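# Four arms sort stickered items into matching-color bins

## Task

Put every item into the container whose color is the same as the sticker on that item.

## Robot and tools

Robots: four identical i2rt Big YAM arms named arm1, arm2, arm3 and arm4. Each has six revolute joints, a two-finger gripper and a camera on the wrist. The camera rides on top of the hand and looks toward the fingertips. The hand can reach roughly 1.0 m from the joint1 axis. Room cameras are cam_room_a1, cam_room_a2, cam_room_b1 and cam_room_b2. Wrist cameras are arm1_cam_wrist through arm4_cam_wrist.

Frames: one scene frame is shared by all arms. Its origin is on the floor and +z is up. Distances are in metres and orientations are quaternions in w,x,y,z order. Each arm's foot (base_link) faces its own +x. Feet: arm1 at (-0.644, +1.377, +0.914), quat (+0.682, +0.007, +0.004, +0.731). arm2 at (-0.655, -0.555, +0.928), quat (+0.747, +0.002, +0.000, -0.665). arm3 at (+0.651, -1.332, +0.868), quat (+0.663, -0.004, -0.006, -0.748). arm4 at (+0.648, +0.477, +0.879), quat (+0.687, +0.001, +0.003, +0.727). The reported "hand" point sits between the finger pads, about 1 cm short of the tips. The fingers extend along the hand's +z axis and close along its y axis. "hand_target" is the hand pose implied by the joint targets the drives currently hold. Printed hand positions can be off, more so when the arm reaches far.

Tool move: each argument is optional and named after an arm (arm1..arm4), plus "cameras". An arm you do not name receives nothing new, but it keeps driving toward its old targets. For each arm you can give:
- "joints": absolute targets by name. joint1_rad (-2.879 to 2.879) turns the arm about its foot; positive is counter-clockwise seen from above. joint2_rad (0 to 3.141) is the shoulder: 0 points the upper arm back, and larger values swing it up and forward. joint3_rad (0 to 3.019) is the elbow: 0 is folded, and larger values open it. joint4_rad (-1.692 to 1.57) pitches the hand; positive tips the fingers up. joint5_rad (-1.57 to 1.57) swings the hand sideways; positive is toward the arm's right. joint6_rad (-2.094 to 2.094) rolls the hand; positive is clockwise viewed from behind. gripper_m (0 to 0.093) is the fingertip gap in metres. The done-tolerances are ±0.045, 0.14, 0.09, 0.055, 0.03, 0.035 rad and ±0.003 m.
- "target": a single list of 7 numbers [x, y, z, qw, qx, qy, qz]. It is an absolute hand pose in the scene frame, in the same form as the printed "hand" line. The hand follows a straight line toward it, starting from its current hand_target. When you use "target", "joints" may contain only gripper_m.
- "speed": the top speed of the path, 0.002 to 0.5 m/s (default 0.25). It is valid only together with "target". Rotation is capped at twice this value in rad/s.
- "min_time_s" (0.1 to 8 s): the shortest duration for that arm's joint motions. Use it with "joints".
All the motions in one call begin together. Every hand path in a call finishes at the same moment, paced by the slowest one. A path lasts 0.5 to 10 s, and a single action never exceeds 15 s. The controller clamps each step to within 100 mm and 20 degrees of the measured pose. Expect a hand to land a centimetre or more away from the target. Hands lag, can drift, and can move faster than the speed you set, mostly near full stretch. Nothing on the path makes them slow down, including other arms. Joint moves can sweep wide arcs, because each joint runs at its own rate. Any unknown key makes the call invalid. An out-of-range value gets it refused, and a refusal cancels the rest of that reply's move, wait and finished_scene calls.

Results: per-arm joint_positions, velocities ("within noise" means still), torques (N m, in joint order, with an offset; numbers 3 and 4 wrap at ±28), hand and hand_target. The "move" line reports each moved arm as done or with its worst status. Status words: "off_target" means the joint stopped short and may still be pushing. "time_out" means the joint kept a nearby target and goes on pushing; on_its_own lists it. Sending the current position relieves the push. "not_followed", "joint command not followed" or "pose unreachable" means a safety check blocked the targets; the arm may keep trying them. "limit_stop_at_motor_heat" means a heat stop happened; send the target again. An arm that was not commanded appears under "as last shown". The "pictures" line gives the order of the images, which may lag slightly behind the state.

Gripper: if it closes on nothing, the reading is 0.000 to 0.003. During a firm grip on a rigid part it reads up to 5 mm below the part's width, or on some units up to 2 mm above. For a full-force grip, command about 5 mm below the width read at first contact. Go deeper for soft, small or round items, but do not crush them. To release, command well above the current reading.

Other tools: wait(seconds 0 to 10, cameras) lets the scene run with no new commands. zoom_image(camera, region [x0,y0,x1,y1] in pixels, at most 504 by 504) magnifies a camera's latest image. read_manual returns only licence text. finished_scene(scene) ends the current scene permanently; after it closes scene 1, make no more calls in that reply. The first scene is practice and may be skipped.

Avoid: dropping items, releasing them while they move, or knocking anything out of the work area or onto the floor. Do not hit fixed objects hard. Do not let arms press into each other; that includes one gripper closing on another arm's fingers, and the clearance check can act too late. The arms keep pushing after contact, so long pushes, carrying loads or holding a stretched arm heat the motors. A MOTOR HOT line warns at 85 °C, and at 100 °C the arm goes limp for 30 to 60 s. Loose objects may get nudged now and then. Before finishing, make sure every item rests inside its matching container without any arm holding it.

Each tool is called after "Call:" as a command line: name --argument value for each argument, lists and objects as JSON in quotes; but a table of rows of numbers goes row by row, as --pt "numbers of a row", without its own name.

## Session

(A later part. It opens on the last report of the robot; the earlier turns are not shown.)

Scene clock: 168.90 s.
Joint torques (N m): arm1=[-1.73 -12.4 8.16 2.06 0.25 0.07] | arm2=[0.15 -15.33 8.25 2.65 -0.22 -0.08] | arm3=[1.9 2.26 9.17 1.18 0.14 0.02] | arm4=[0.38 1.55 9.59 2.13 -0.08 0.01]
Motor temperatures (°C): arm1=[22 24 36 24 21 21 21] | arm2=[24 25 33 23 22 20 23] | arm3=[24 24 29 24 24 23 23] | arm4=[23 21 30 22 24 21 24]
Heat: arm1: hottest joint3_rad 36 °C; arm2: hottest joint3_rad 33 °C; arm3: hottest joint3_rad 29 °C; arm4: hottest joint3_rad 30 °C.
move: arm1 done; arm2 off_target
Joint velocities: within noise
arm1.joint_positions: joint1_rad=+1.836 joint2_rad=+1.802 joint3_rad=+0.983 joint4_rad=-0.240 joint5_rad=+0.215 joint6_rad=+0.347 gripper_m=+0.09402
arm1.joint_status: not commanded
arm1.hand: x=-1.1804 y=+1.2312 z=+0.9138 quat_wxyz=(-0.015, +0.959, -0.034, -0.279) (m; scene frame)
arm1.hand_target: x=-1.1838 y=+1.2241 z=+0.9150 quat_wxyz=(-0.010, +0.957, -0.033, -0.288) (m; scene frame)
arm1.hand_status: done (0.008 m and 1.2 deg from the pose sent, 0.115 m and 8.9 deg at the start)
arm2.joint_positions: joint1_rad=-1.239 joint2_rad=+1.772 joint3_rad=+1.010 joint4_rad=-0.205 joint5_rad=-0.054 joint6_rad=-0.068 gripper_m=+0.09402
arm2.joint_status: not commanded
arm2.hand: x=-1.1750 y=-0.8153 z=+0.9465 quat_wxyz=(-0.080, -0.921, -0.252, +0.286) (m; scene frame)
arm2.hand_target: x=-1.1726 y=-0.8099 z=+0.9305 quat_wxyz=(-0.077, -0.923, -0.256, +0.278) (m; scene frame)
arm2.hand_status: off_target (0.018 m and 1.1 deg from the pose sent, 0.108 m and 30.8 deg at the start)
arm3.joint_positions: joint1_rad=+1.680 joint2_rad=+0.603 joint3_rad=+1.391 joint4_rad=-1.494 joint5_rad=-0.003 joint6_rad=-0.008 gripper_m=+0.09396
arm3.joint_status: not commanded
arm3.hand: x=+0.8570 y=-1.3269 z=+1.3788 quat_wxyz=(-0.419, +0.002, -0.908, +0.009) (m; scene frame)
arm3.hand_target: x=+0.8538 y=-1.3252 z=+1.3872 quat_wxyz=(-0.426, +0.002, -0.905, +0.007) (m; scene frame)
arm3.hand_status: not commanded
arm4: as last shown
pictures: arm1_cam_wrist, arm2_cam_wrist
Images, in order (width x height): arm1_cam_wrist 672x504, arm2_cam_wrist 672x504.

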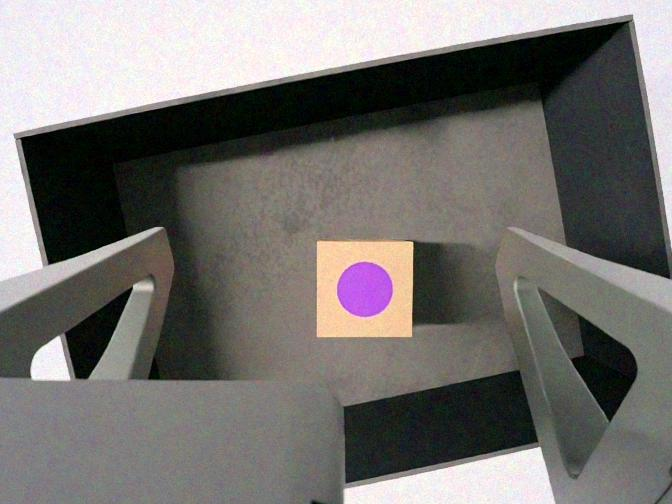

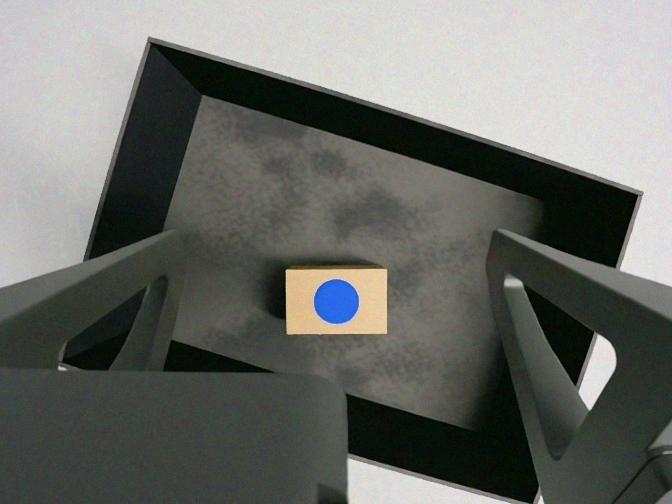

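Call:
move --arm1 '{"target":[-1.163,1.237,0.83,0.0101,-0.957,0.0334,0.288]}' --arm2 '{"target":[-1.1515,-0.798,0.83,-0.077,-0.9227,-0.2559,0.2777]}' --cameras '["arm1_cam_wrist","arm2_cam_wrist"]'

Scene clock: 179.97 s.
Joint torques (N m): arm1=[-1.79 -13.16 6.65 1.99 0.14 0.02] | arm2=[0.03 -17.32 6.49 2.61 -0.22 -0.08] | arm3=[1.79 2.14 9.18 1.2 0.14 0.03] | arm4=[0.26 1.38 9.61 2.17 -0.02 -0.01]
Motor temperatures (°C): arm1=[22 25 34 24 21 21 21] | arm2=[24 25 32 23 22 20 23] | arm3=[24 24 29 24 24 23 23] | arm4=[23 21 31 22 24 21 24]
Heat: arm1: hottest joint3_rad 34 °C; arm2: hottest joint3_rad 32 °C; arm3: hottest joint3_rad 29 °C; arm4: hottest joint3_rad 31 °C.
move: arm1 off_target; arm2 done
Joint velocities: within noise
arm1.joint_positions: joint1_rad=+1.836 joint2_rad=+1.970 joint3_rad=+0.880 joint4_rad=+0.016 joint5_rad=+0.214 joint6_rad=+0.347 gripper_m=+0.09402
arm1.joint_status: not commanded
arm1.hand: x=-1.1532 y=+1.2411 z=+0.8213 quat_wxyz=(-0.017, +0.961, -0.033, -0.273) (m; scene frame)
arm1.hand_target: x=-1.1628 y=+1.2371 z=+0.8302 quat_wxyz=(-0.010, +0.957, -0.033, -0.288) (m; scene frame)
arm1.hand_status: off_target (0.014 m and 2.0 deg from the pose sent, 0.086 m and 1.2 deg at the start)
arm2.joint_positions: joint1_rad=-1.241 joint2_rad=+1.984 joint3_rad=+0.904 joint4_rad=+0.084 joint5_rad=-0.055 joint6_rad=-0.071 gripper_m=+0.09402
arm2.joint_status: not commanded
arm2.hand: x=-1.1475 y=-0.8012 z=+0.8314 quat_wxyz=(-0.078, -0.925, -0.253, +0.272) (m; scene frame)
arm2.hand_target: x=-1.1515 y=-0.7980 z=+0.8300 quat_wxyz=(-0.077, -0.923, -0.256, +0.278) (m; scene frame)
arm2.hand_status: done (0.005 m and 0.8 deg from the pose sent, 0.120 m and 1.1 deg at the start)
arm3, arm4: as last shown
pictures: arm1_cam_wrist, arm2_cam_wrist
Images, in order (width x height): arm1_cam_wrist 672x504, arm2_cam_wrist 672x504.

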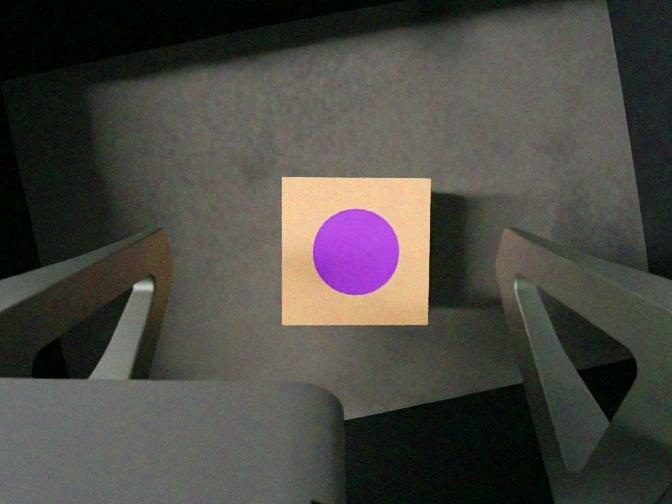

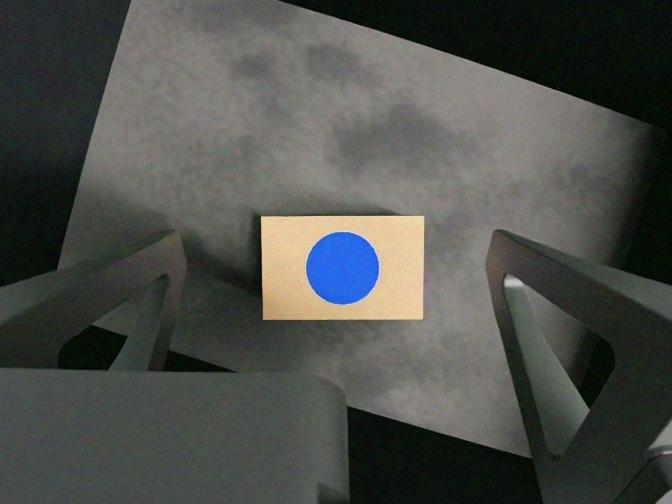

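Call:
move --arm1 '{"target":[-1.156,1.246,0.747,0.0101,-0.957,0.0334,0.288],"speed":0.12}' --arm2 '{"target":[-1.142,-0.788,0.747,-0.077,-0.9227,-0.2559,0.2777],"speed":0.12}' --cameras '["arm1_cam_wrist","arm2_cam_wrist"]'

Scene clock: 203.10 s.
Joint torques (N m): arm1=[-2.73 -12.51 4.81 2.03 0.1 -0.03] | arm2=[0.26 -14.62 4.82 2.3 0.07 -0.11] | arm3=[1.96 2.14 9.17 1.21 0.13 0.02] | arm4=[0.67 1.32 9.77 2.21 -0.05 -0.02]
Motor temperatures (°C): arm1=[22 26 31 24 21 21 21] | arm2=[24 25 30 23 22 20 23] | arm3=[24 24 29 24 24 23 23] | arm4=[23 21 31 22 24 21 24]
Heat: arm1: hottest joint3_rad 31 °C; arm2: hottest joint3_rad 30 °C; arm3: hottest joint3_rad 29 °C; arm4: hottest joint3_rad 31 °C.
move: arm1 done; arm2 off_target
Joint velocities: within noise
arm1.joint_positions: joint1_rad=+1.835 joint2_rad=+2.168 joint3_rad=+0.880 joint4_rad=+0.233 joint5_rad=+0.207 joint6_rad=+0.340 gripper_m=+0.09402
arm1.joint_status: not commanded
arm1.hand: x=-1.1480 y=+1.2427 z=+0.7476 quat_wxyz=(-0.012, +0.959, -0.030, -0.280) (m; scene frame)
arm1.hand_target: x=-1.1558 y=+1.2461 z=+0.7471 quat_wxyz=(-0.010, +0.957, -0.033, -0.288) (m; scene frame)
arm1.hand_status: done (0.009 m and 1.0 deg from the pose sent, 0.074 m and 2.0 deg at the start)
arm2.joint_positions: joint1_rad=-1.256 joint2_rad=+2.158 joint3_rad=+0.904 joint4_rad=+0.304 joint5_rad=-0.068 joint6_rad=-0.077 gripper_m=+0.09402
arm2.joint_status: not commanded
arm2.hand: x=-1.1503 y=-0.7958 z=+0.7699 quat_wxyz=(-0.085, -0.919, -0.250, +0.293) (m; scene frame)
arm2.hand_target: x=-1.1412 y=-0.7877 z=+0.7480 quat_wxyz=(-0.077, -0.923, -0.256, +0.278) (m; scene frame)
arm2.hand_status: off_target (0.026 m and 2.1 deg from the pose sent, 0.086 m and 0.8 deg at the start)
arm3, arm4: as last shown
pictures: arm1_cam_wrist, arm2_cam_wrist
Images, in order (width x height): arm1_cam_wrist 672x504, arm2_cam_wrist 672x504.

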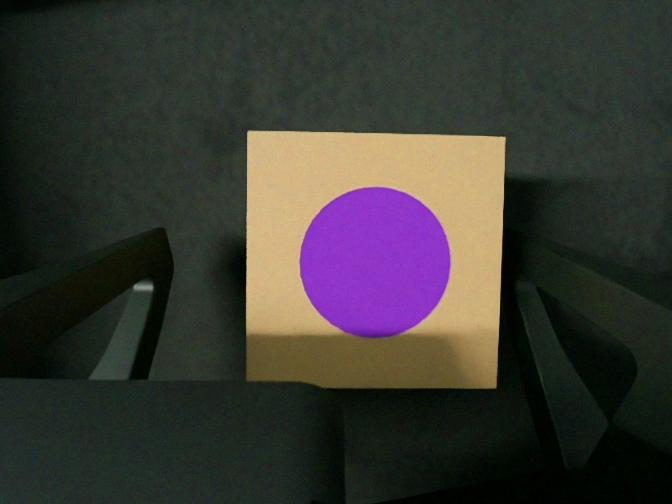

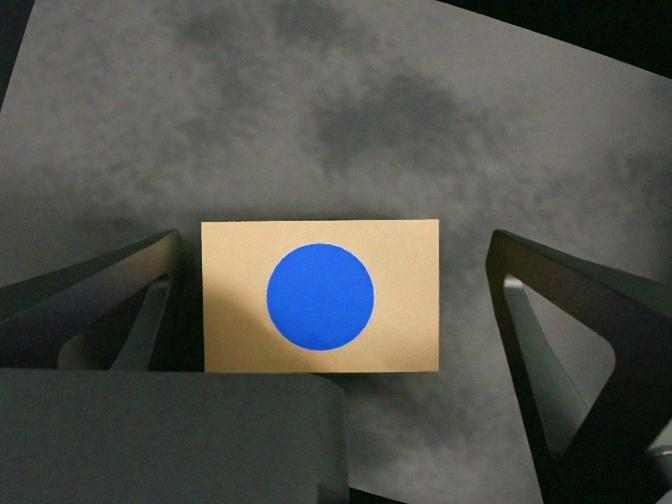

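Call:
move --arm1 '{"target":[-1.153,1.2555,0.733,0.0101,-0.957,0.0334,0.288],"speed":0.12}' --arm2 '{"target":[-1.130,-0.789,0.728,-0.077,-0.9227,-0.2559,0.2777],"speed":0.12}' --cameras '["arm1_cam_wrist","arm2_cam_wrist"]'

Scene clock: 216.50 s.
Joint torques (N m): arm1=[-2.9 -12.28 4.07 1.95 0.08 -0.07] | arm2=[1.2 -15.68 3.18 2.35 0.04 0] | arm3=[2.08 2.26 9.2 1.21 0.13 0.03] | arm4=[0.03 1.55 9.62 2.17 0 -0.01]
Motor temperatures (°C): arm1=[22 26 30 24 21 21 21] | arm2=[24 26 28 23 22 20 23] | arm3=[24 24 30 24 24 23 23] | arm4=[23 21 31 22 24 21 24]
Heat: arm1: hottest joint3_rad 30 °C; arm2: hottest joint3_rad 28 °C; arm3: hottest joint3_rad 30 °C; arm4: hottest joint3_rad 31 °C.
move: arm1 done; arm2 off_target
Joint velocities: within noise
arm1.joint_positions: joint1_rad=+1.815 joint2_rad=+2.201 joint3_rad=+0.880 joint4_rad=+0.278 joint5_rad=+0.198 joint6_rad=+0.327 gripper_m=+0.09402
arm1.joint_status: not commanded
arm1.hand: x=-1.1500 y=+1.2516 z=+0.7368 quat_wxyz=(-0.010, +0.958, -0.033, -0.285) (m; scene frame)
arm1.hand_target: x=-1.1529 y=+1.2556 z=+0.7331 quat_wxyz=(-0.010, +0.957, -0.034, -0.288) (m; scene frame)
arm1.hand_status: done (0.006 m and 0.4 deg from the pose sent, 0.020 m and 1.0 deg at the start)
arm2.joint_positions: joint1_rad=-1.256 joint2_rad=+2.216 joint3_rad=+0.904 joint4_rad=+0.364 joint5_rad=-0.060 joint6_rad=-0.077 gripper_m=+0.09402
arm2.joint_status: not commanded
arm2.hand: x=-1.1461 y=-0.7923 z=+0.7478 quat_wxyz=(-0.081, -0.919, -0.249, +0.295) (m; scene frame)
arm2.hand_target: x=-1.1297 y=-0.7886 z=+0.7288 quat_wxyz=(-0.077, -0.923, -0.256, +0.278) (m; scene frame)
arm2.hand_status: off_target (0.026 m and 2.2 deg from the pose sent, 0.047 m and 2.1 deg at the start)
arm3, arm4: as last shown
pictures: arm1_cam_wrist, arm2_cam_wrist
Images, in order (width x height): arm1_cam_wrist 672x504, arm2_cam_wrist 672x504.

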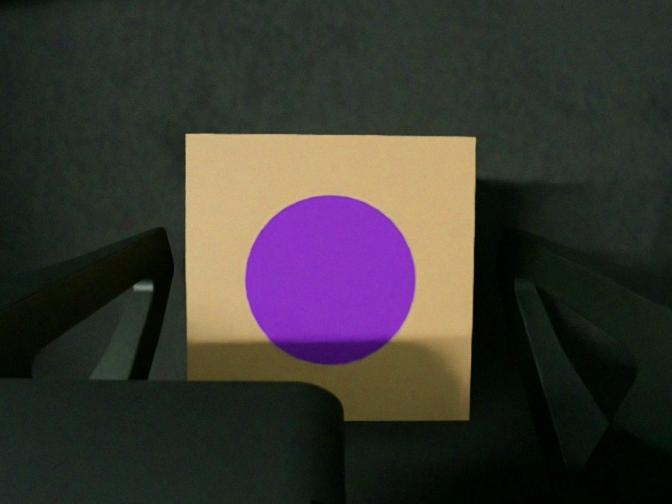

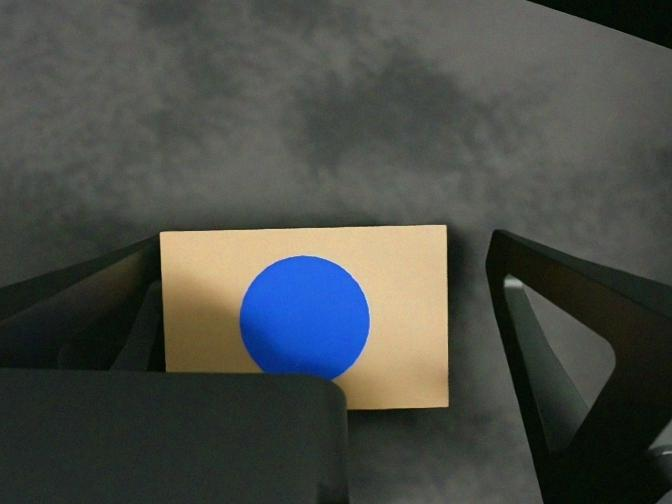

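Call:
move --arm1 '{"joints":{"gripper_m":0.045}}' --arm2 '{"target":[-1.116,-0.791,0.712,-0.077,-0.9227,-0.2559,0.2777],"speed":0.12}' --cameras '["arm1_cam_wrist","arm2_cam_wrist"]'

Scene clock: 221.17 s.
Joint torques (N m): arm1=[-2.14 -12.57 4.05 2.02 0.1 -0.08] | arm2=[1.67 -14.51 2.25 2.37 0.06 0.14] | arm3=[2.02 2.32 9.17 1.18 0.13 0.03] | arm4=[-0.09 1.44 9.63 2.1 -0.05 -0.01]
Motor temperatures (°C): arm1=[22 26 30 24 21 21 21] | arm2=[24 26 28 23 22 20 23] | arm3=[24 24 30 24 24 23 23] | arm4=[23 21 31 22 24 21 24]
Heat: arm1: hottest joint3_rad 30 °C; arm2: hottest joint3_rad 28 °C; arm3: hottest joint3_rad 30 °C; arm4: hottest joint3_rad 31 °C.
move: arm1 off_target; arm2 off_target
Joint velocities: within noise
arm1.joint_positions: joint1_rad=+1.815 joint2_rad=+2.201 joint3_rad=+0.880 joint4_rad=+0.279 joint5_rad=+0.197 joint6_rad=+0.327 gripper_m=+0.05300
arm1.joint_status: gripper_m off_target (ended at +0.05304, target +0.04500)
arm1.hand: x=-1.1501 y=+1.2514 z=+0.7368 quat_wxyz=(-0.009, +0.958, -0.032, -0.285) (m; scene frame)
arm1.hand_target: x=-1.1529 y=+1.2555 z=+0.7331 quat_wxyz=(-0.010, +0.957, -0.034, -0.288) (m; scene frame)
arm1.hand_status: not commanded
arm2.joint_positions: joint1_rad=-1.242 joint2_rad=+2.242 joint3_rad=+0.891 joint4_rad=+0.422 joint5_rad=-0.050 joint6_rad=-0.077 gripper_m=+0.09402
arm2.joint_status: not commanded
arm2.hand: x=-1.1406 y=-0.7960 z=+0.7400 quat_wxyz=(-0.080, -0.915, -0.253, +0.305) (m; scene frame)
arm2.hand_target: x=-1.1156 y=-0.7903 z=+0.7139 quat_wxyz=(-0.077, -0.923, -0.256, +0.278) (m; scene frame)
arm2.hand_status: off_target (0.038 m and 3.2 deg from the pose sent, 0.047 m and 2.2 deg at the start)
arm3, arm4: as last shown
pictures: arm1_cam_wrist, arm2_cam_wrist
Images, in order (width x height): arm1_cam_wrist 672x504, arm2_cam_wrist 672x504.

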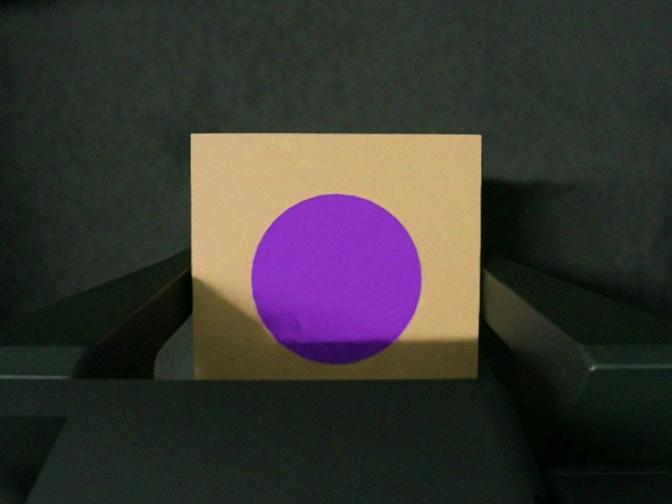

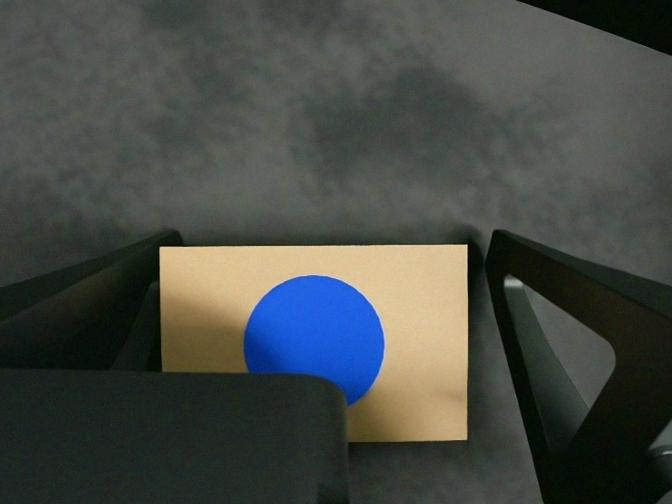

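Call:
move --arm2 '{"target":[-1.103,-0.785,0.735,-0.077,-0.9227,-0.2559,0.2777],"speed":0.12}' --cameras '["arm2_cam_wrist"]'

Scene clock: 228.03 s.
Joint torques (N m): arm1=[-2.55 -12.34 3.82 1.78 0.13 -0.03] | arm2=[1.73 -18.14 2.1 1.76 0.08 0.15] | arm3=[1.9 2.32 9.21 1.18 0.14 0.03] | arm4=[0.5 1.49 9.57 2.17 -0.05 -0.02]
Motor temperatures (°C): arm1=[22 26 30 24 21 21 21] | arm2=[24 26 28 23 22 20 23] | arm3=[24 24 30 24 24 23 23] | arm4=[23 21 31 22 24 21 24]
Heat: arm1: hottest joint3_rad 30 °C; arm2: hottest joint3_rad 28 °C; arm3: hottest joint3_rad 30 °C; arm4: hottest joint3_rad 31 °C.
move: arm2 off_target
Joint velocities: within noise
arm1, arm3: as last shown
arm2.joint_positions: joint1_rad=-1.240 joint2_rad=+2.222 joint3_rad=+0.828 joint4_rad=+0.426 joint5_rad=-0.050 joint6_rad=-0.076 gripper_m=+0.09402
arm2.joint_status: not commanded
arm2.hand: x=-1.1134 y=-0.7843 z=+0.7368 quat_wxyz=(-0.077, -0.921, -0.255, +0.286) (m; scene frame)
arm2.hand_target: x=-1.1032 y=-0.7849 z=+0.7350 quat_wxyz=(-0.077, -0.923, -0.256, +0.278) (m; scene frame)
arm2.hand_status: off_target (0.011 m and 1.0 deg from the pose sent, 0.039 m and 3.2 deg at the start)
arm4.joint_positions: joint1_rad=+1.099 joint2_rad=+0.253 joint3_rad=+0.660 joint4_rad=-0.624 joint5_rad=-0.012 joint6_rad=-0.013 gripper_m=+0.09398
arm4.joint_status: not commanded
arm4.hand: x=+0.4064 y=+0.5843 z=+1.2684 quat_wxyz=(-0.127, +0.763, -0.154, -0.614) (m; scene frame)
arm4.hand_target: x=+0.4101 y=+0.5848 z=+1.2799 quat_wxyz=(-0.133, +0.751, -0.152, -0.628) (m; scene frame)
arm4.hand_status: not commanded
pictures: arm2_cam_wrist
Images, in order (width x height): arm2_cam_wrist 672x504.

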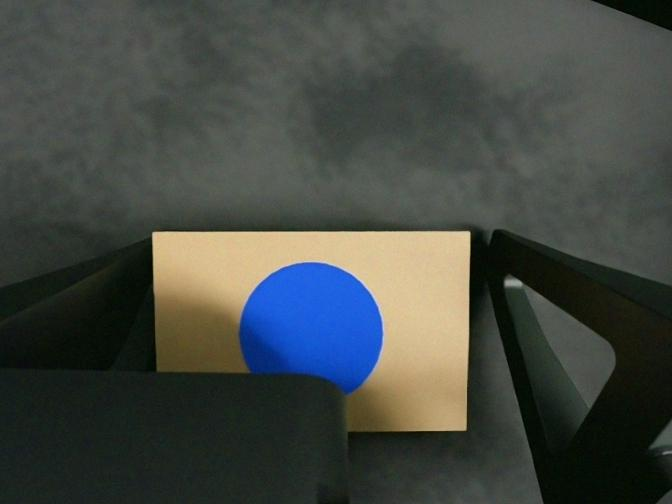

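Call:
move --arm2 '{"joints":{"gripper_m":0.094}}' --cameras '["cam_room_b1","arm2_cam_wrist"]'

Call:
zoom_image --camera "cam_room_b1" --region '[200, 280, 380, 415]'

Scene clock: 235.57 s.
Joint torques (N m): arm1=[-2.55 -12.57 4.08 2.09 0.13 -0.07] | arm2=[1.61 -18.14 2.1 1.74 0.09 0.15] | arm3=[1.96 2.14 9.14 1.2 0.14 0.01] | arm4=[0.15 1.79 9.65 2.26 -0.05 0.01]
Motor temperatures (°C): arm1=[22 26 29 24 21 21 22] | arm2=[24 26 27 23 22 20 23] | arm3=[24 24 30 24 24 23 23] | arm4=[23 21 32 22 24 21 24]
Heat: arm1: hottest joint3_rad 29 °C; arm2: hottest joint3_rad 27 °C; arm3: hottest joint3_rad 30 °C; arm4: hottest joint3_rad 32 °C.
move: arm2 done
Joint velocities: within noise
arm1, arm3, arm4: as last shown
arm2.joint_positions: joint1_rad=-1.240 joint2_rad=+2.222 joint3_rad=+0.828 joint4_rad=+0.426 joint5_rad=-0.050 joint6_rad=-0.076 gripper_m=+0.09402
arm2.joint_status: all done
arm2.hand: x=-1.1134 y=-0.7843 z=+0.7368 quat_wxyz=(-0.077, -0.921, -0.255, +0.286) (m; scene frame)
arm2.hand_target: x=-1.1032 y=-0.7849 z=+0.7350 quat_wxyz=(-0.077, -0.923, -0.256, +0.278) (m; scene frame)
arm2.hand_status: not commanded
pictures: arm2_cam_wrist, cam_room_b1
Images, in order (width x height): arm2_cam_wrist 672x504, cam_room_b1 672x504.

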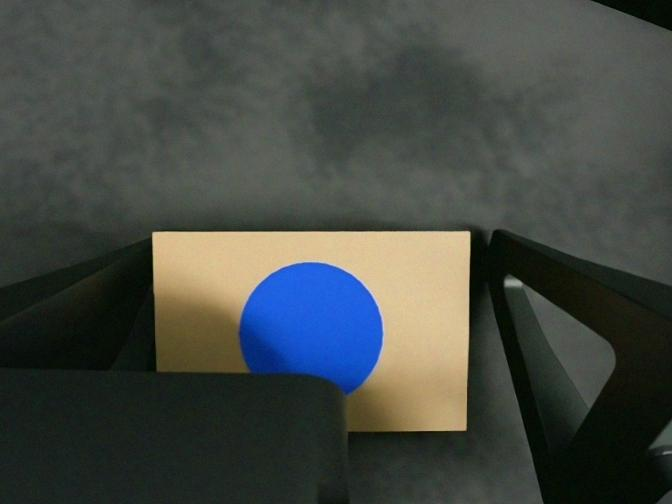

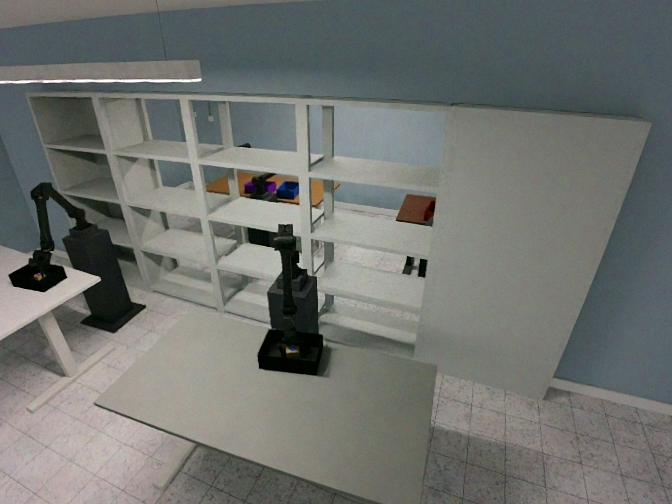

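Scaled by 2.800.

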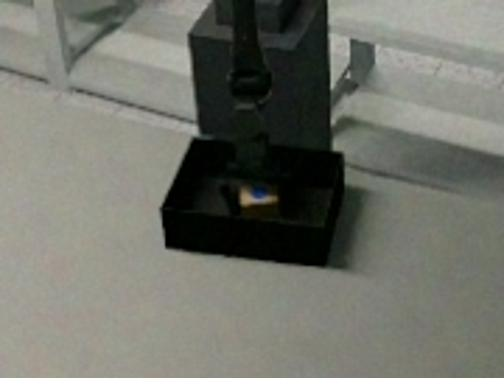

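Call:
move --arm2 '{"target":[-1.103,-0.785,0.77,-0.077,-0.9227,-0.2559,0.2777],"speed":0.12}'

Call:
move --arm2 '{"target":[-1.09,-0.778,0.762,-0.077,-0.9227,-0.2559,0.2777],"speed":0.12}' --cameras '["arm2_cam_wrist"]'

Scene clock: 241.93 s.
Joint torques (N m): arm1=[-2.14 -12.57 4 1.99 0.14 -0.05] | arm2=[1.55 -17.55 3.26 1.36 0.02 0.14] | arm3=[2.02 2.14 9.16 1.22 0.14 0.03] | arm4=[0.03 1.61 9.68 2.17 -0.04 -0.01]
Motor temperatures (°C): arm1=[22 26 29 24 21 21 22] | arm2=[24 26 27 23 22 20 23] | arm3=[24 24 30 24 24 23 23] | arm4=[23 21 32 22 24 21 24]
Heat: arm1: hottest joint3_rad 29 °C; arm2: hottest joint3_rad 27 °C; arm3: hottest joint3_rad 30 °C; arm4: hottest joint3_rad 32 °C.
move: arm2 done
Joint velocities: within noise
arm1, arm3, arm4: as last shown
arm2.joint_positions: joint1_rad=-1.239 joint2_rad=+2.114 joint3_rad=+0.795 joint4_rad=+0.356 joint5_rad=-0.049 joint6_rad=-0.076 gripper_m=+0.09402
arm2.joint_status: not commanded
arm2.hand: x=-1.1128 y=-0.7845 z=+0.7727 quat_wxyz=(-0.077, -0.920, -0.255, +0.288) (m; scene frame)
arm2.hand_target: x=-1.1031 y=-0.7850 z=+0.7700 quat_wxyz=(-0.077, -0.923, -0.256, +0.278) (m; scene frame)
arm2.hand_status: done (0.010 m and 1.3 deg from the pose sent, 0.035 m and 1.0 deg at the start)
pictures: none

Scene clock: 242.90 s.
Joint torques (N m): arm1=[-2.49 -12.28 4.08 1.8 0.11 -0.06] | arm2=[1.49 -16.09 2.32 2.3 -0.01 0.12] | arm3=[2.02 2.14 9.2 1.25 0.15 0.03] | arm4=[0.26 1.55 9.69 2.18 -0.01 0]
Motor temperatures (°C): arm1=[22 26 29 24 21 21 22] | arm2=[24 26 27 23 22 20 23] | arm3=[24 24 30 24 24 23 23] | arm4=[23 21 32 22 24 21 24]
Heat: arm1: hottest joint3_rad 29 °C; arm2: hottest joint3_rad 27 °C; arm3: hottest joint3_rad 30 °C; arm4: hottest joint3_rad 32 °C.
move: arm2 off_target
Joint velocities: within noise
arm1, arm4: as last shown
arm2.joint_positions: joint1_rad=-1.239 joint2_rad=+2.114 joint3_rad=+0.766 joint4_rad=+0.384 joint5_rad=-0.049 joint6_rad=-0.074 gripper_m=+0.09402
arm2.joint_status: not commanded
arm2.hand: x=-1.1031 y=-0.7798 z=+0.7701 quat_wxyz=(-0.077, -0.920, -0.254, +0.288) (m; scene frame)
arm2.hand_target: x=-1.0900 y=-0.7779 z=+0.7622 quat_wxyz=(-0.077, -0.923, -0.256, +0.278) (m; scene frame)
arm2.hand_status: off_target (0.015 m and 1.2 deg from the pose sent, 0.026 m and 1.3 deg at the start)
arm3.joint_positions: joint1_rad=+1.680 joint2_rad=+0.603 joint3_rad=+1.391 joint4_rad=-1.494 joint5_rad=-0.003 joint6_rad=-0.008 gripper_m=+0.09396
arm3.joint_status: not commanded
arm3.hand: x=+0.8570 y=-1.3269 z=+1.3788 quat_wxyz=(-0.419, +0.002, -0.908, +0.009) (m; scene frame)
arm3.hand_target: x=+0.8538 y=-1.3252 z=+1.3872 quat_wxyz=(-0.426, +0.002, -0.905, +0.007) (m; scene frame)
arm3.hand_status: not commanded
pictures: arm2_cam_wrist
Images, in order (width x height): arm2_cam_wrist 672x504.

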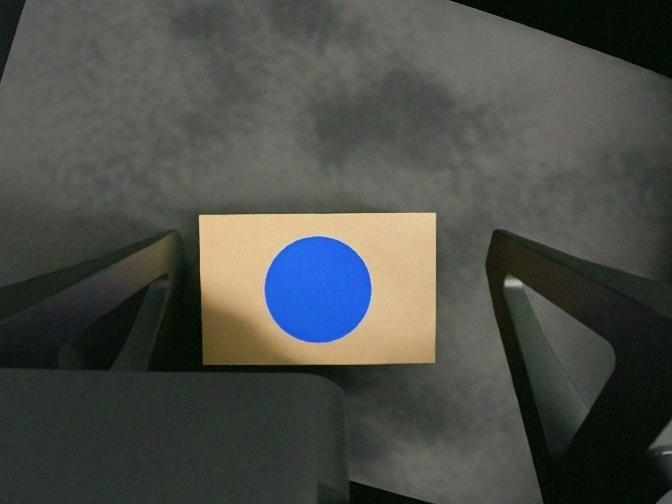

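Call:
move --arm2 '{"target":[-1.074,-0.775,0.736,-0.077,-0.9227,-0.2559,0.2777],"speed":0.12}' --cameras '["arm2_cam_wrist"]'

Scene clock: 248.00 s.
Joint torques (N m): arm1=[-2.9 -12.63 4.07 1.98 0.14 -0.02] | arm2=[2.26 -11.16 1.68 2.06 0.12 0.11] | arm3=[1.9 2.08 9.18 1.2 0.14 0.03] | arm4=[-0.38 1.61 9.57 2.22 -0.03 0]
Motor temperatures (°C): arm1=[22 26 29 24 21 21 22] | arm2=[24 26 27 23 22 20 23] | arm3=[24 24 30 24 24 23 23] | arm4=[23 21 32 22 24 21 24]
Heat: arm1: hottest joint3_rad 29 °C; arm2: hottest joint3_rad 27 °C; arm3: hottest joint3_rad 30 °C; arm4: hottest joint3_rad 32 °C.
move: arm2 off_target
Joint velocities: within noise
arm1, arm3, arm4: as last shown
arm2.joint_positions: joint1_rad=-1.238 joint2_rad=+2.128 joint3_rad=+0.742 joint4_rad=+0.487 joint5_rad=-0.046 joint6_rad=-0.063 gripper_m=+0.09402
arm2.joint_status: not commanded
arm2.hand: x=-1.1056 y=-0.7809 z=+0.7730 quat_wxyz=(-0.083, -0.911, -0.247, +0.318) (m; scene frame)
arm2.hand_target: x=-1.0730 y=-0.7734 z=+0.7394 quat_wxyz=(-0.077, -0.923, -0.256, +0.278) (m; scene frame)
arm2.hand_status: off_target (0.049 m and 4.9 deg from the pose sent, 0.045 m and 1.2 deg at the start)
pictures: arm2_cam_wrist
Images, in order (width x height): arm2_cam_wrist 672x504.

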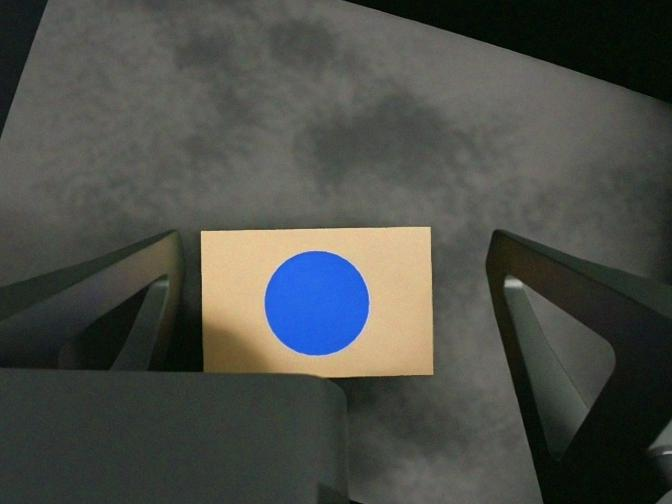

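Call:
move --arm2 '{"target":[-1.09,-0.777,0.85,-0.0302,-0.9574,-0.2655,0.1091]}' --cameras '["arm2_cam_wrist"]'

Call:
move --arm2 '{"target":[-1.088,-0.777,0.79,-0.0302,-0.9574,-0.2655,0.1091]}' --cameras '["arm2_cam_wrist"]'

Scene clock: 260.57 s.
Joint torques (N m): arm1=[-2.84 -12.75 4.14 1.96 0.15 -0.03] | arm2=[1.44 -16.79 9.1 0.69 0.11 -0.05] | arm3=[1.9 2.26 9.17 1.18 0.13 0.03] | arm4=[0.03 1.9 9.68 2.15 -0.04 -0.02]
Motor temperatures (°C): arm1=[22 26 29 24 21 21 22] | arm2=[24 26 26 23 22 20 23] | arm3=[24 24 30 24 24 23 23] | arm4=[23 21 32 22 24 21 24]
Heat: arm1: hottest joint3_rad 29 °C; arm2: hottest joint2_rad 26 °C; arm3: hottest joint3_rad 30 °C; arm4: hottest joint3_rad 32 °C.
move: arm2 off_target
Joint velocities: within noise
arm1, arm3, arm4: as last shown
arm2.joint_positions: joint1_rad=-1.231 joint2_rad=+1.880 joint3_rad=+0.930 joint4_rad=-0.402 joint5_rad=-0.022 joint6_rad=-0.061 gripper_m=+0.09402
arm2.joint_status: not commanded
arm2.hand: x=-1.0823 y=-0.7688 z=+0.8445 quat_wxyz=(-0.031, -0.961, -0.256, +0.104) (m; scene frame)
arm2.hand_target: x=-1.0899 y=-0.7770 z=+0.8501 quat_wxyz=(-0.030, -0.957, -0.265, +0.109) (m; scene frame)
arm2.hand_status: off_target (0.012 m and 1.3 deg from the pose sent, 0.079 m and 25.4 deg at the start)
pictures: arm2_cam_wrist
Images, in order (width x height): arm2_cam_wrist 672x504.

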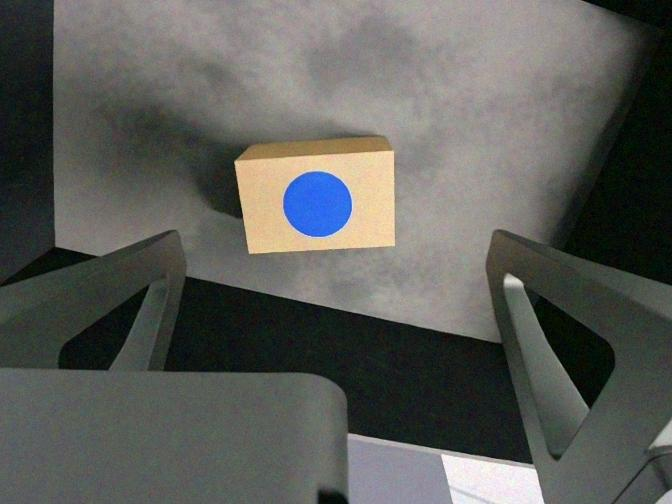

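Scene clock: 261.63 s.
Joint torques (N m): arm1=[-2.37 -12.04 3.93 1.89 0.13 -0.06] | arm2=[1.55 -16.15 7.36 1.76 0.11 -0.02] | arm3=[1.96 2.14 9.17 1.18 0.14 0.03] | arm4=[0.03 1.67 9.65 2.03 -0.01 0.03]
Motor temperatures (°C): arm1=[22 26 29 24 21 21 22] | arm2=[24 26 26 23 22 20 23] | arm3=[24 24 30 24 24 23 23] | arm4=[23 21 32 22 24 21 24]
Heat: arm1: hottest joint3_rad 29 °C; arm2: hottest joint2_rad 26 °C; arm3: hottest joint3_rad 30 °C; arm4: hottest joint3_rad 32 °C.
move: arm2 off_target
Joint velocities: within noise
arm1, arm3, arm4: as last shown
arm2.joint_positions: joint1_rad=-1.229 joint2_rad=+2.009 joint3_rad=+0.930 joint4_rad=-0.280 joint5_rad=-0.022 joint6_rad=-0.061 gripper_m=+0.09402
arm2.joint_status: not commanded
arm2.hand: x=-1.0808 y=-0.7689 z=+0.7924 quat_wxyz=(-0.030, -0.961, -0.257, +0.100) (m; scene frame)
arm2.hand_target: x=-1.0878 y=-0.7770 z=+0.7902 quat_wxyz=(-0.030, -0.957, -0.265, +0.109) (m; scene frame)
arm2.hand_status: off_target (0.011 m and 1.5 deg from the pose sent, 0.055 m and 1.3 deg at the start)
pictures: arm2_cam_wrist
Images, in order (width x height): arm2_cam_wrist 672x504.

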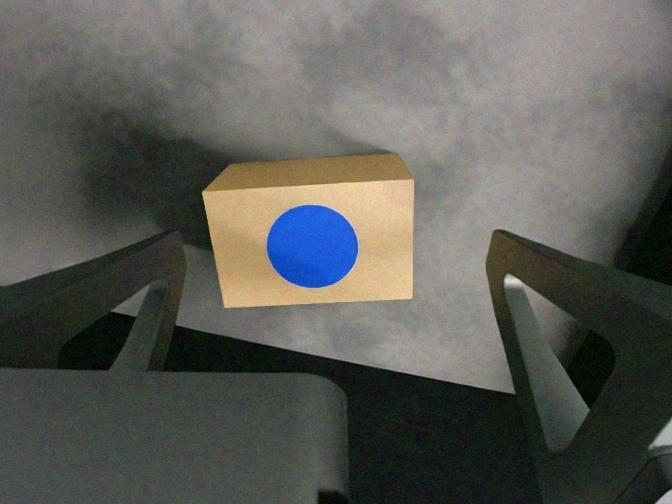

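Call:
move --arm2 '{"target":[-1.078,-0.772,0.763,-0.0302,-0.9574,-0.2655,0.1091],"speed":0.12}' --cameras '["arm2_cam_wrist"]'

Scene clock: 271.30 s.
Joint torques (N m): arm1=[-2.67 -12.45 3.92 2.09 0.15 -0.05] | arm2=[1.55 -15.33 4.85 1.87 0.11 -0.03] | arm3=[1.79 2.2 9.18 1.17 0.13 0.03] | arm4=[0.09 1.55 9.84 2.07 -0.04 0.02]
Motor temperatures (°C): arm1=[22 26 28 24 21 21 22] | arm2=[24 26 26 23 22 20 23] | arm3=[24 24 30 24 24 23 23] | arm4=[23 21 32 22 24 21 24]
Heat: arm1: hottest joint3_rad 28 °C; arm2: hottest joint2_rad 26 °C; arm3: hottest joint3_rad 30 °C; arm4: hottest joint3_rad 32 °C.
move: arm2 off_target
Joint velocities: within noise
arm1.joint_positions: joint1_rad=+1.815 joint2_rad=+2.201 joint3_rad=+0.880 joint4_rad=+0.279 joint5_rad=+0.197 joint6_rad=+0.327 gripper_m=+0.05300
arm1.joint_status: not commanded
arm1.hand: x=-1.1501 y=+1.2514 z=+0.7368 quat_wxyz=(-0.009, +0.958, -0.032, -0.285) (m; scene frame)
arm1.hand_target: x=-1.1529 y=+1.2555 z=+0.7331 quat_wxyz=(-0.010, +0.957, -0.034, -0.288) (m; scene frame)
arm1.hand_status: not commanded
arm2.joint_positions: joint1_rad=-1.229 joint2_rad=+2.052 joint3_rad=+0.930 joint4_rad=-0.199 joint5_rad=-0.022 joint6_rad=-0.061 gripper_m=+0.09402
arm2.joint_status: not commanded
arm2.hand: x=-1.0878 y=-0.7723 z=+0.7772 quat_wxyz=(-0.034, -0.959, -0.256, +0.119) (m; scene frame)
arm2.hand_target: x=-1.0778 y=-0.7718 z=+0.7635 quat_wxyz=(-0.030, -0.957, -0.265, +0.109) (m; scene frame)
arm2.hand_status: off_target (0.017 m and 1.6 deg from the pose sent, 0.030 m and 1.5 deg at the start)
arm3, arm4: as last shown
pictures: arm2_cam_wrist
Images, in order (width x height): arm2_cam_wrist 672x504.

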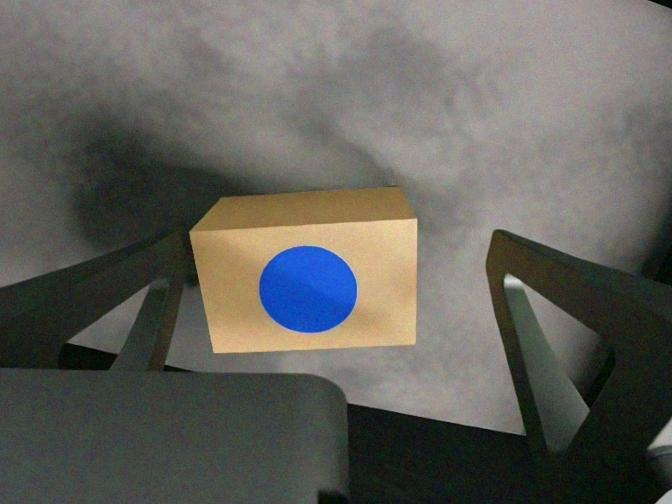

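Call:
move --arm2 '{"target":[-1.048,-0.765,0.765,-0.0302,-0.9574,-0.2655,0.1091],"speed":0.15}' --cameras '["arm2_cam_wrist"]'

Scene clock: 278.93 s.
Joint torques (N m): arm1=[-2.61 -11.99 4.01 1.88 0.14 -0.03] | arm2=[1.55 -17.79 3.58 1.76 0.07 0.12] | arm3=[1.9 2.08 9.16 1.18 0.14 0.03] | arm4=[-0.09 1.44 9.57 2.07 -0.02 0.01]
Motor temperatures (°C): arm1=[22 26 28 24 21 21 22] | arm2=[24 26 26 23 22 20 23] | arm3=[24 24 30 24 24 23 23] | arm4=[23 21 32 22 24 21 24]
Heat: arm1: hottest joint3_rad 28 °C; arm2: hottest joint2_rad 26 °C; arm3: hottest joint3_rad 30 °C; arm4: hottest joint3_rad 32 °C.
move: arm2 done
Joint velocities: within noise
arm1, arm3: as last shown
arm2.joint_positions: joint1_rad=-1.212 joint2_rad=+2.052 joint3_rad=+0.846 joint4_rad=-0.145 joint5_rad=-0.017 joint6_rad=-0.059 gripper_m=+0.09402
arm2.joint_status: not commanded
arm2.hand: x=-1.0516 y=-0.7620 z=+0.7628 quat_wxyz=(-0.030, -0.959, -0.264, +0.104) (m; scene frame)
arm2.hand_target: x=-1.0480 y=-0.7649 z=+0.7649 quat_wxyz=(-0.030, -0.957, -0.266, +0.109) (m; scene frame)
arm2.hand_status: done (0.005 m and 0.6 deg from the pose sent, 0.042 m and 1.6 deg at the start)
arm4.joint_positions: joint1_rad=+1.099 joint2_rad=+0.253 joint3_rad=+0.660 joint4_rad=-0.624 joint5_rad=-0.012 joint6_rad=-0.013 gripper_m=+0.09398
arm4.joint_status: not commanded
arm4.hand: x=+0.4064 y=+0.5843 z=+1.2684 quat_wxyz=(-0.127, +0.763, -0.154, -0.614) (m; scene frame)
arm4.hand_target: x=+0.4101 y=+0.5848 z=+1.2799 quat_wxyz=(-0.133, +0.751, -0.152, -0.628) (m; scene frame)
arm4.hand_status: not commanded
pictures: arm2_cam_wrist
Images, in order (width x height): arm2_cam_wrist 672x504.

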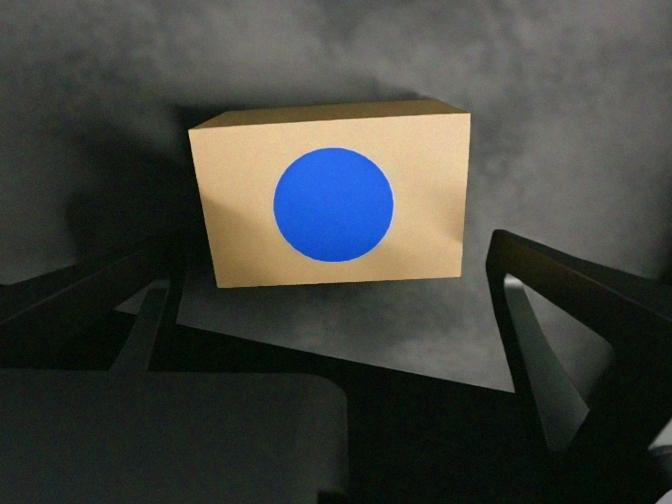

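Call:
move --arm2 '{"target":[-1.064,-0.772,0.738,-0.0331,-0.9502,-0.2905,0.1083],"speed":0.15}' --cameras '["arm2_cam_wrist"]'

Scene clock: 285.97 s.
Joint torques (N m): arm1=[-2.02 -12.63 4.01 1.89 0.11 -0.04] | arm2=[0.97 -15.03 6.56 1.77 -0.2 -0.09] | arm3=[1.96 2.08 9.22 1.17 0.15 0.04] | arm4=[0.38 1.73 9.74 2.22 -0.05 0]
Motor temperatures (°C): arm1=[22 26 28 24 21 21 22] | arm2=[24 26 26 22 22 20 23] | arm3=[24 24 30 24 24 23 23] | arm4=[23 21 32 22 24 21 24]
Heat: arm1: hottest joint3_rad 28 °C; arm2: hottest joint2_rad 26 °C; arm3: hottest joint3_rad 30 °C; arm4: hottest joint3_rad 32 °C.
move: arm2 off_target
Joint velocities: within noise
arm1, arm3, arm4: as last shown
arm2.joint_positions: joint1_rad=-1.212 joint2_rad=+2.110 joint3_rad=+0.871 joint4_rad=-0.120 joint5_rad=-0.024 joint6_rad=-0.097 gripper_m=+0.09402
arm2.joint_status: not commanded
arm2.hand: x=-1.0538 y=-0.7645 z=+0.7435 quat_wxyz=(-0.030, -0.954, -0.282, +0.100) (m; scene frame)
arm2.hand_target: x=-1.0636 y=-0.7717 z=+0.7384 quat_wxyz=(-0.033, -0.950, -0.290, +0.108) (m; scene frame)
arm2.hand_status: off_target (0.014 m and 1.5 deg from the pose sent, 0.029 m and 3.3 deg at the start)
pictures: arm2_cam_wrist
Images, in order (width x height): arm2_cam_wrist 672x504.

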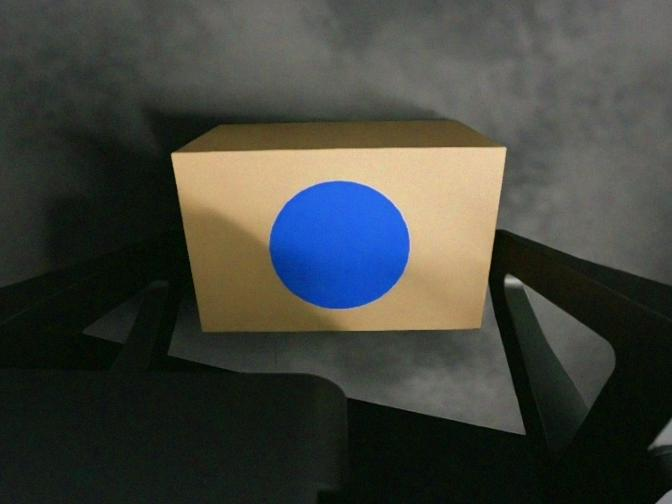

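Call:
move --arm2 '{"joints":{"gripper_m":0.055}}' --arm1 '{"target":[-1.13,1.255,0.95,0.0101,-0.957,0.0334,0.288],"speed":0.2}' --cameras '["arm1_cam_wrist","arm2_cam_wrist"]'

Scene clock: 290.90 s.
Joint torques (N m): arm1=[-1.55 -10.34 10.32 0.8 0.22 0.09] | arm2=[1.03 -15.03 6.54 1.74 -0.19 -0.07] | arm3=[1.85 2.32 9.18 1.2 0.13 0.02] | arm4=[0.38 1.44 9.65 2.11 -0.05 0.02]
Motor temperatures (°C): arm1=[22 26 28 23 21 21 22] | arm2=[24 26 27 22 22 20 23] | arm3=[24 24 30 24 24 23 23] | arm4=[23 21 32 22 24 21 24]
Heat: arm1: hottest joint3_rad 28 °C; arm2: hottest joint3_rad 27 °C; arm3: hottest joint3_rad 30 °C; arm4: hottest joint3_rad 32 °C.
move: arm1 off_target; arm2 off_target
Joint velocities: within noise
arm1.joint_positions: joint1_rad=+1.815 joint2_rad=+1.614 joint3_rad=+0.807 joint4_rad=-0.250 joint5_rad=+0.201 joint6_rad=+0.326 gripper_m=+0.05300
arm1.joint_status: not commanded
arm1.hand: x=-1.1209 y=+1.2600 z=+0.9383 quat_wxyz=(-0.014, +0.960, -0.032, -0.278) (m; scene frame)
arm1.hand_target: x=-1.1298 y=+1.2551 z=+0.9502 quat_wxyz=(-0.010, +0.957, -0.033, -0.288) (m; scene frame)
arm1.hand_status: off_target (0.016 m and 1.3 deg from the pose sent, 0.214 m and 0.5 deg at the start)
arm2.joint_positions: joint1_rad=-1.212 joint2_rad=+2.110 joint3_rad=+0.872 joint4_rad=-0.120 joint5_rad=-0.025 joint6_rad=-0.098 gripper_m=+0.06898
arm2.joint_status: gripper_m off_target (ended at +0.06901, target +0.05500)
arm2.hand: x=-1.0542 y=-0.7649 z=+0.7437 quat_wxyz=(-0.031, -0.953, -0.283, +0.100) (m; scene frame)
arm2.hand_target: x=-1.0636 y=-0.7718 z=+0.7384 quat_wxyz=(-0.033, -0.950, -0.290, +0.108) (m; scene frame)
arm2.hand_status: not commanded
arm3, arm4: as last shown
pictures: arm1_cam_wrist, arm2_cam_wrist
Images, in order (width x height): arm1_cam_wrist 672x504, arm2_cam_wrist 672x504.

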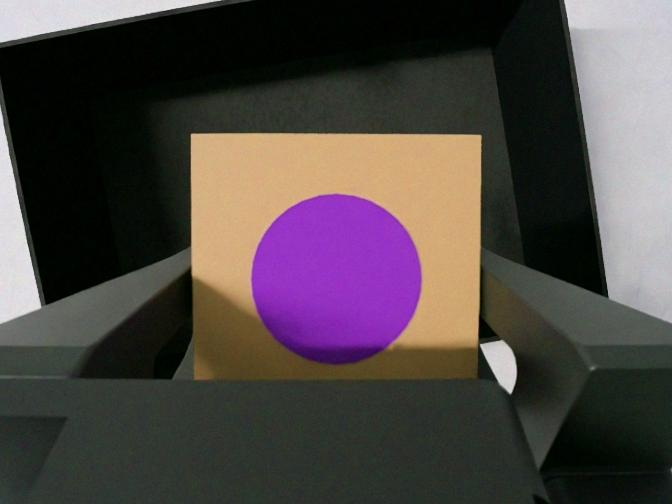

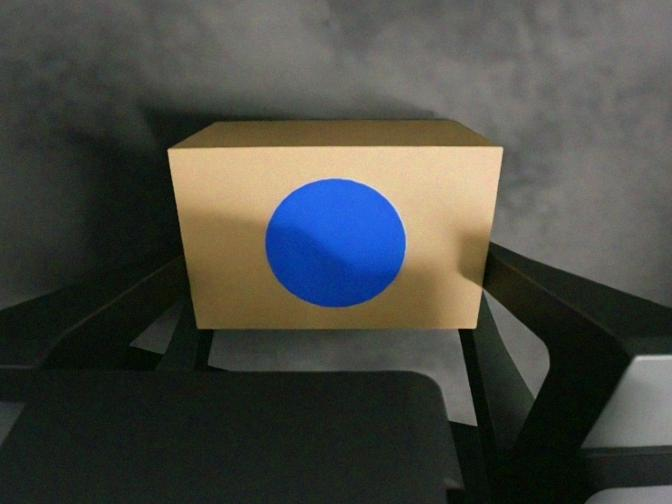

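Call:
move --arm1 '{"joints":{"joint2_rad":0.9,"joint3_rad":1.5,"joint4_rad":-1.6},"min_time_s":3}' --arm2 '{"target":[-1.04,-0.762,0.93,-0.0331,-0.9502,-0.2905,0.1083],"speed":0.2}'

Call:
move --arm1 '{"joints":{"joint1_rad":-2.26,"joint5_rad":0,"joint6_rad":0},"min_time_s":4}' --arm2 '{"joints":{"joint2_rad":0.9,"joint3_rad":1.5,"joint4_rad":-1.6},"min_time_s":3}' --cameras '["arm1_cam_wrist","arm2_cam_wrist"]'

Scene clock: 315.30 s.
Joint torques (N m): arm1=[-1.85 0.26 14.32 0.83 0.23 0.09] | arm2=[1.32 -13.86 8.8 0.75 -0.14 -0.03] | arm3=[2.14 2.14 9.22 1.18 0.14 0.04] | arm4=[0.03 1.61 9.57 2.17 -0.04 -0.01]
Motor temperatures (°C): arm1=[22 26 31 23 22 21 23] | arm2=[24 26 27 22 22 20 24] | arm3=[24 24 30 24 24 23 23] | arm4=[23 21 32 22 24 21 24]
Heat: arm1: hottest joint3_rad 31 °C; arm2: hottest joint3_rad 27 °C; arm3: hottest joint3_rad 30 °C; arm4: hottest joint3_rad 32 °C.
move: arm1 done; arm2 done
Joint velocities: within noise
arm1.joint_positions: joint1_rad=+1.815 joint2_rad=+0.896 joint3_rad=+1.449 joint4_rad=-1.591 joint5_rad=+0.201 joint6_rad=+0.326 gripper_m=+0.05300
arm1.joint_status: all done
arm1.hand: x=-0.9209 y=+1.3213 z=+1.3768 quat_wxyz=(-0.011, +0.957, -0.033, -0.286) (m; scene frame)
arm1.hand_target: x=-0.9200 y=+1.3204 z=+1.3975 quat_wxyz=(-0.004, +0.952, -0.035, -0.304) (m; scene frame)
arm1.hand_status: not commanded
arm2.joint_positions: joint1_rad=-1.212 joint2_rad=+1.601 joint3_rad=+0.847 joint4_rad=-0.575 joint5_rad=-0.025 joint6_rad=-0.098 gripper_m=+0.06898
arm2.joint_status: not commanded
arm2.hand: x=-1.0434 y=-0.7598 z=+0.9312 quat_wxyz=(-0.033, -0.952, -0.283, +0.115) (m; scene frame)
arm2.hand_target: x=-1.0399 y=-0.7619 z=+0.9299 quat_wxyz=(-0.033, -0.950, -0.290, +0.108) (m; scene frame)
arm2.hand_status: done (0.004 m and 1.2 deg from the pose sent, 0.187 m and 1.3 deg at the start)
arm3.joint_positions: joint1_rad=+1.680 joint2_rad=+0.603 joint3_rad=+1.391 joint4_rad=-1.494 joint5_rad=-0.003 joint6_rad=-0.008 gripper_m=+0.09396
arm3.joint_status: not commanded
arm3.hand: x=+0.8570 y=-1.3269 z=+1.3788 quat_wxyz=(-0.419, +0.002, -0.908, +0.009) (m; scene frame)
arm3.hand_target: x=+0.8538 y=-1.3252 z=+1.3872 quat_wxyz=(-0.426, +0.002, -0.905, +0.007) (m; scene frame)
arm3.hand_status: not commanded
arm4: as last shown
pictures: none

Scene clock: 319.73 s.
Joint torques (N m): arm1=[-2.67 -0.5 14.35 1.02 -0.02 -0.09] | arm2=[1.26 -3.72 14.56 1.32 -0.13 -0.02] | arm3=[2.02 2.2 9.24 1.22 0.14 0.02] | arm4=[0.32 1.49 9.76 2.1 -0.05 0.01]
Motor temperatures (°C): arm1=[22 26 31 23 22 21 23] | arm2=[24 26 28 22 22 20 24] | arm3=[24 24 30 24 24 23 23] | arm4=[23 21 32 22 24 21 24]
Heat: arm1: hottest joint3_rad 31 °C; arm2: hottest joint3_rad 28 °C; arm3: hottest joint3_rad 30 °C; arm4: hottest joint3_rad 32 °C.
move: arm1 done; arm2 done
Joint velocities: within noise
arm1.joint_positions: joint1_rad=-2.255 joint2_rad=+0.896 joint3_rad=+1.449 joint4_rad=-1.591 joint5_rad=+0.002 joint6_rad=+0.008 gripper_m=+0.05303
arm1.joint_status: all done
arm1.hand: x=-0.4008 y=+1.2086 z=+1.3653 quat_wxyz=(-0.243, -0.296, -0.920, +0.080) (m; scene frame)
arm1.hand_target: x=-0.4014 y=+1.2077 z=+1.3861 quat_wxyz=(-0.260, -0.293, -0.916, +0.087) (m; scene frame)
arm1.hand_status: not commanded
arm2.joint_positions: joint1_rad=-1.212 joint2_rad=+0.895 joint3_rad=+1.452 joint4_rad=-1.588 joint5_rad=-0.025 joint6_rad=-0.098 gripper_m=+0.06898
arm2.joint_status: all done
arm2.hand: x=-0.9116 y=-0.6928 z=+1.3848 quat_wxyz=(-0.061, -0.924, -0.276, +0.258) (m; scene frame)
arm2.hand_target: x=-0.9097 y=-0.6946 z=+1.4039 quat_wxyz=(-0.064, -0.917, -0.283, +0.273) (m; scene frame)
arm2.hand_status: not commanded
arm3, arm4: as last shown
pictures: arm1_cam_wrist, arm2_cam_wrist
Images, in order (width x height): arm1_cam_wrist 672x504, arm2_cam_wrist 672x504.

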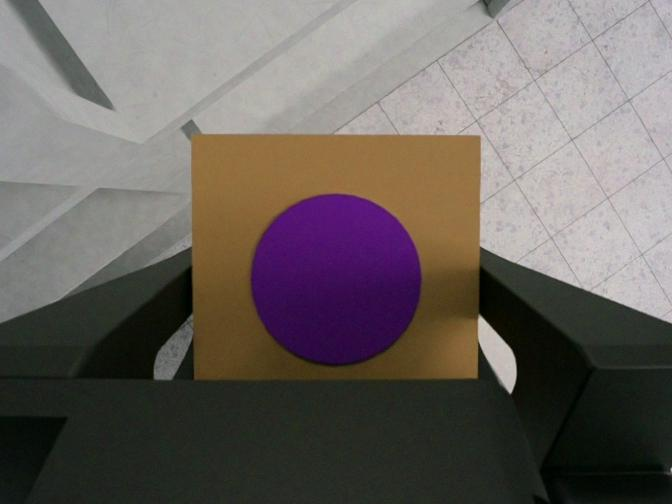

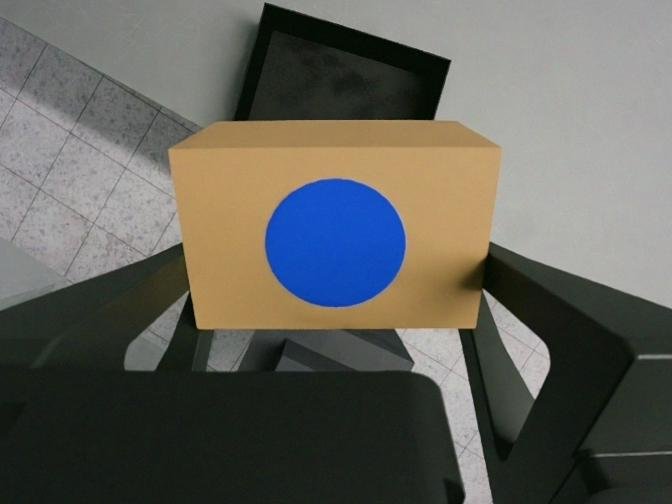

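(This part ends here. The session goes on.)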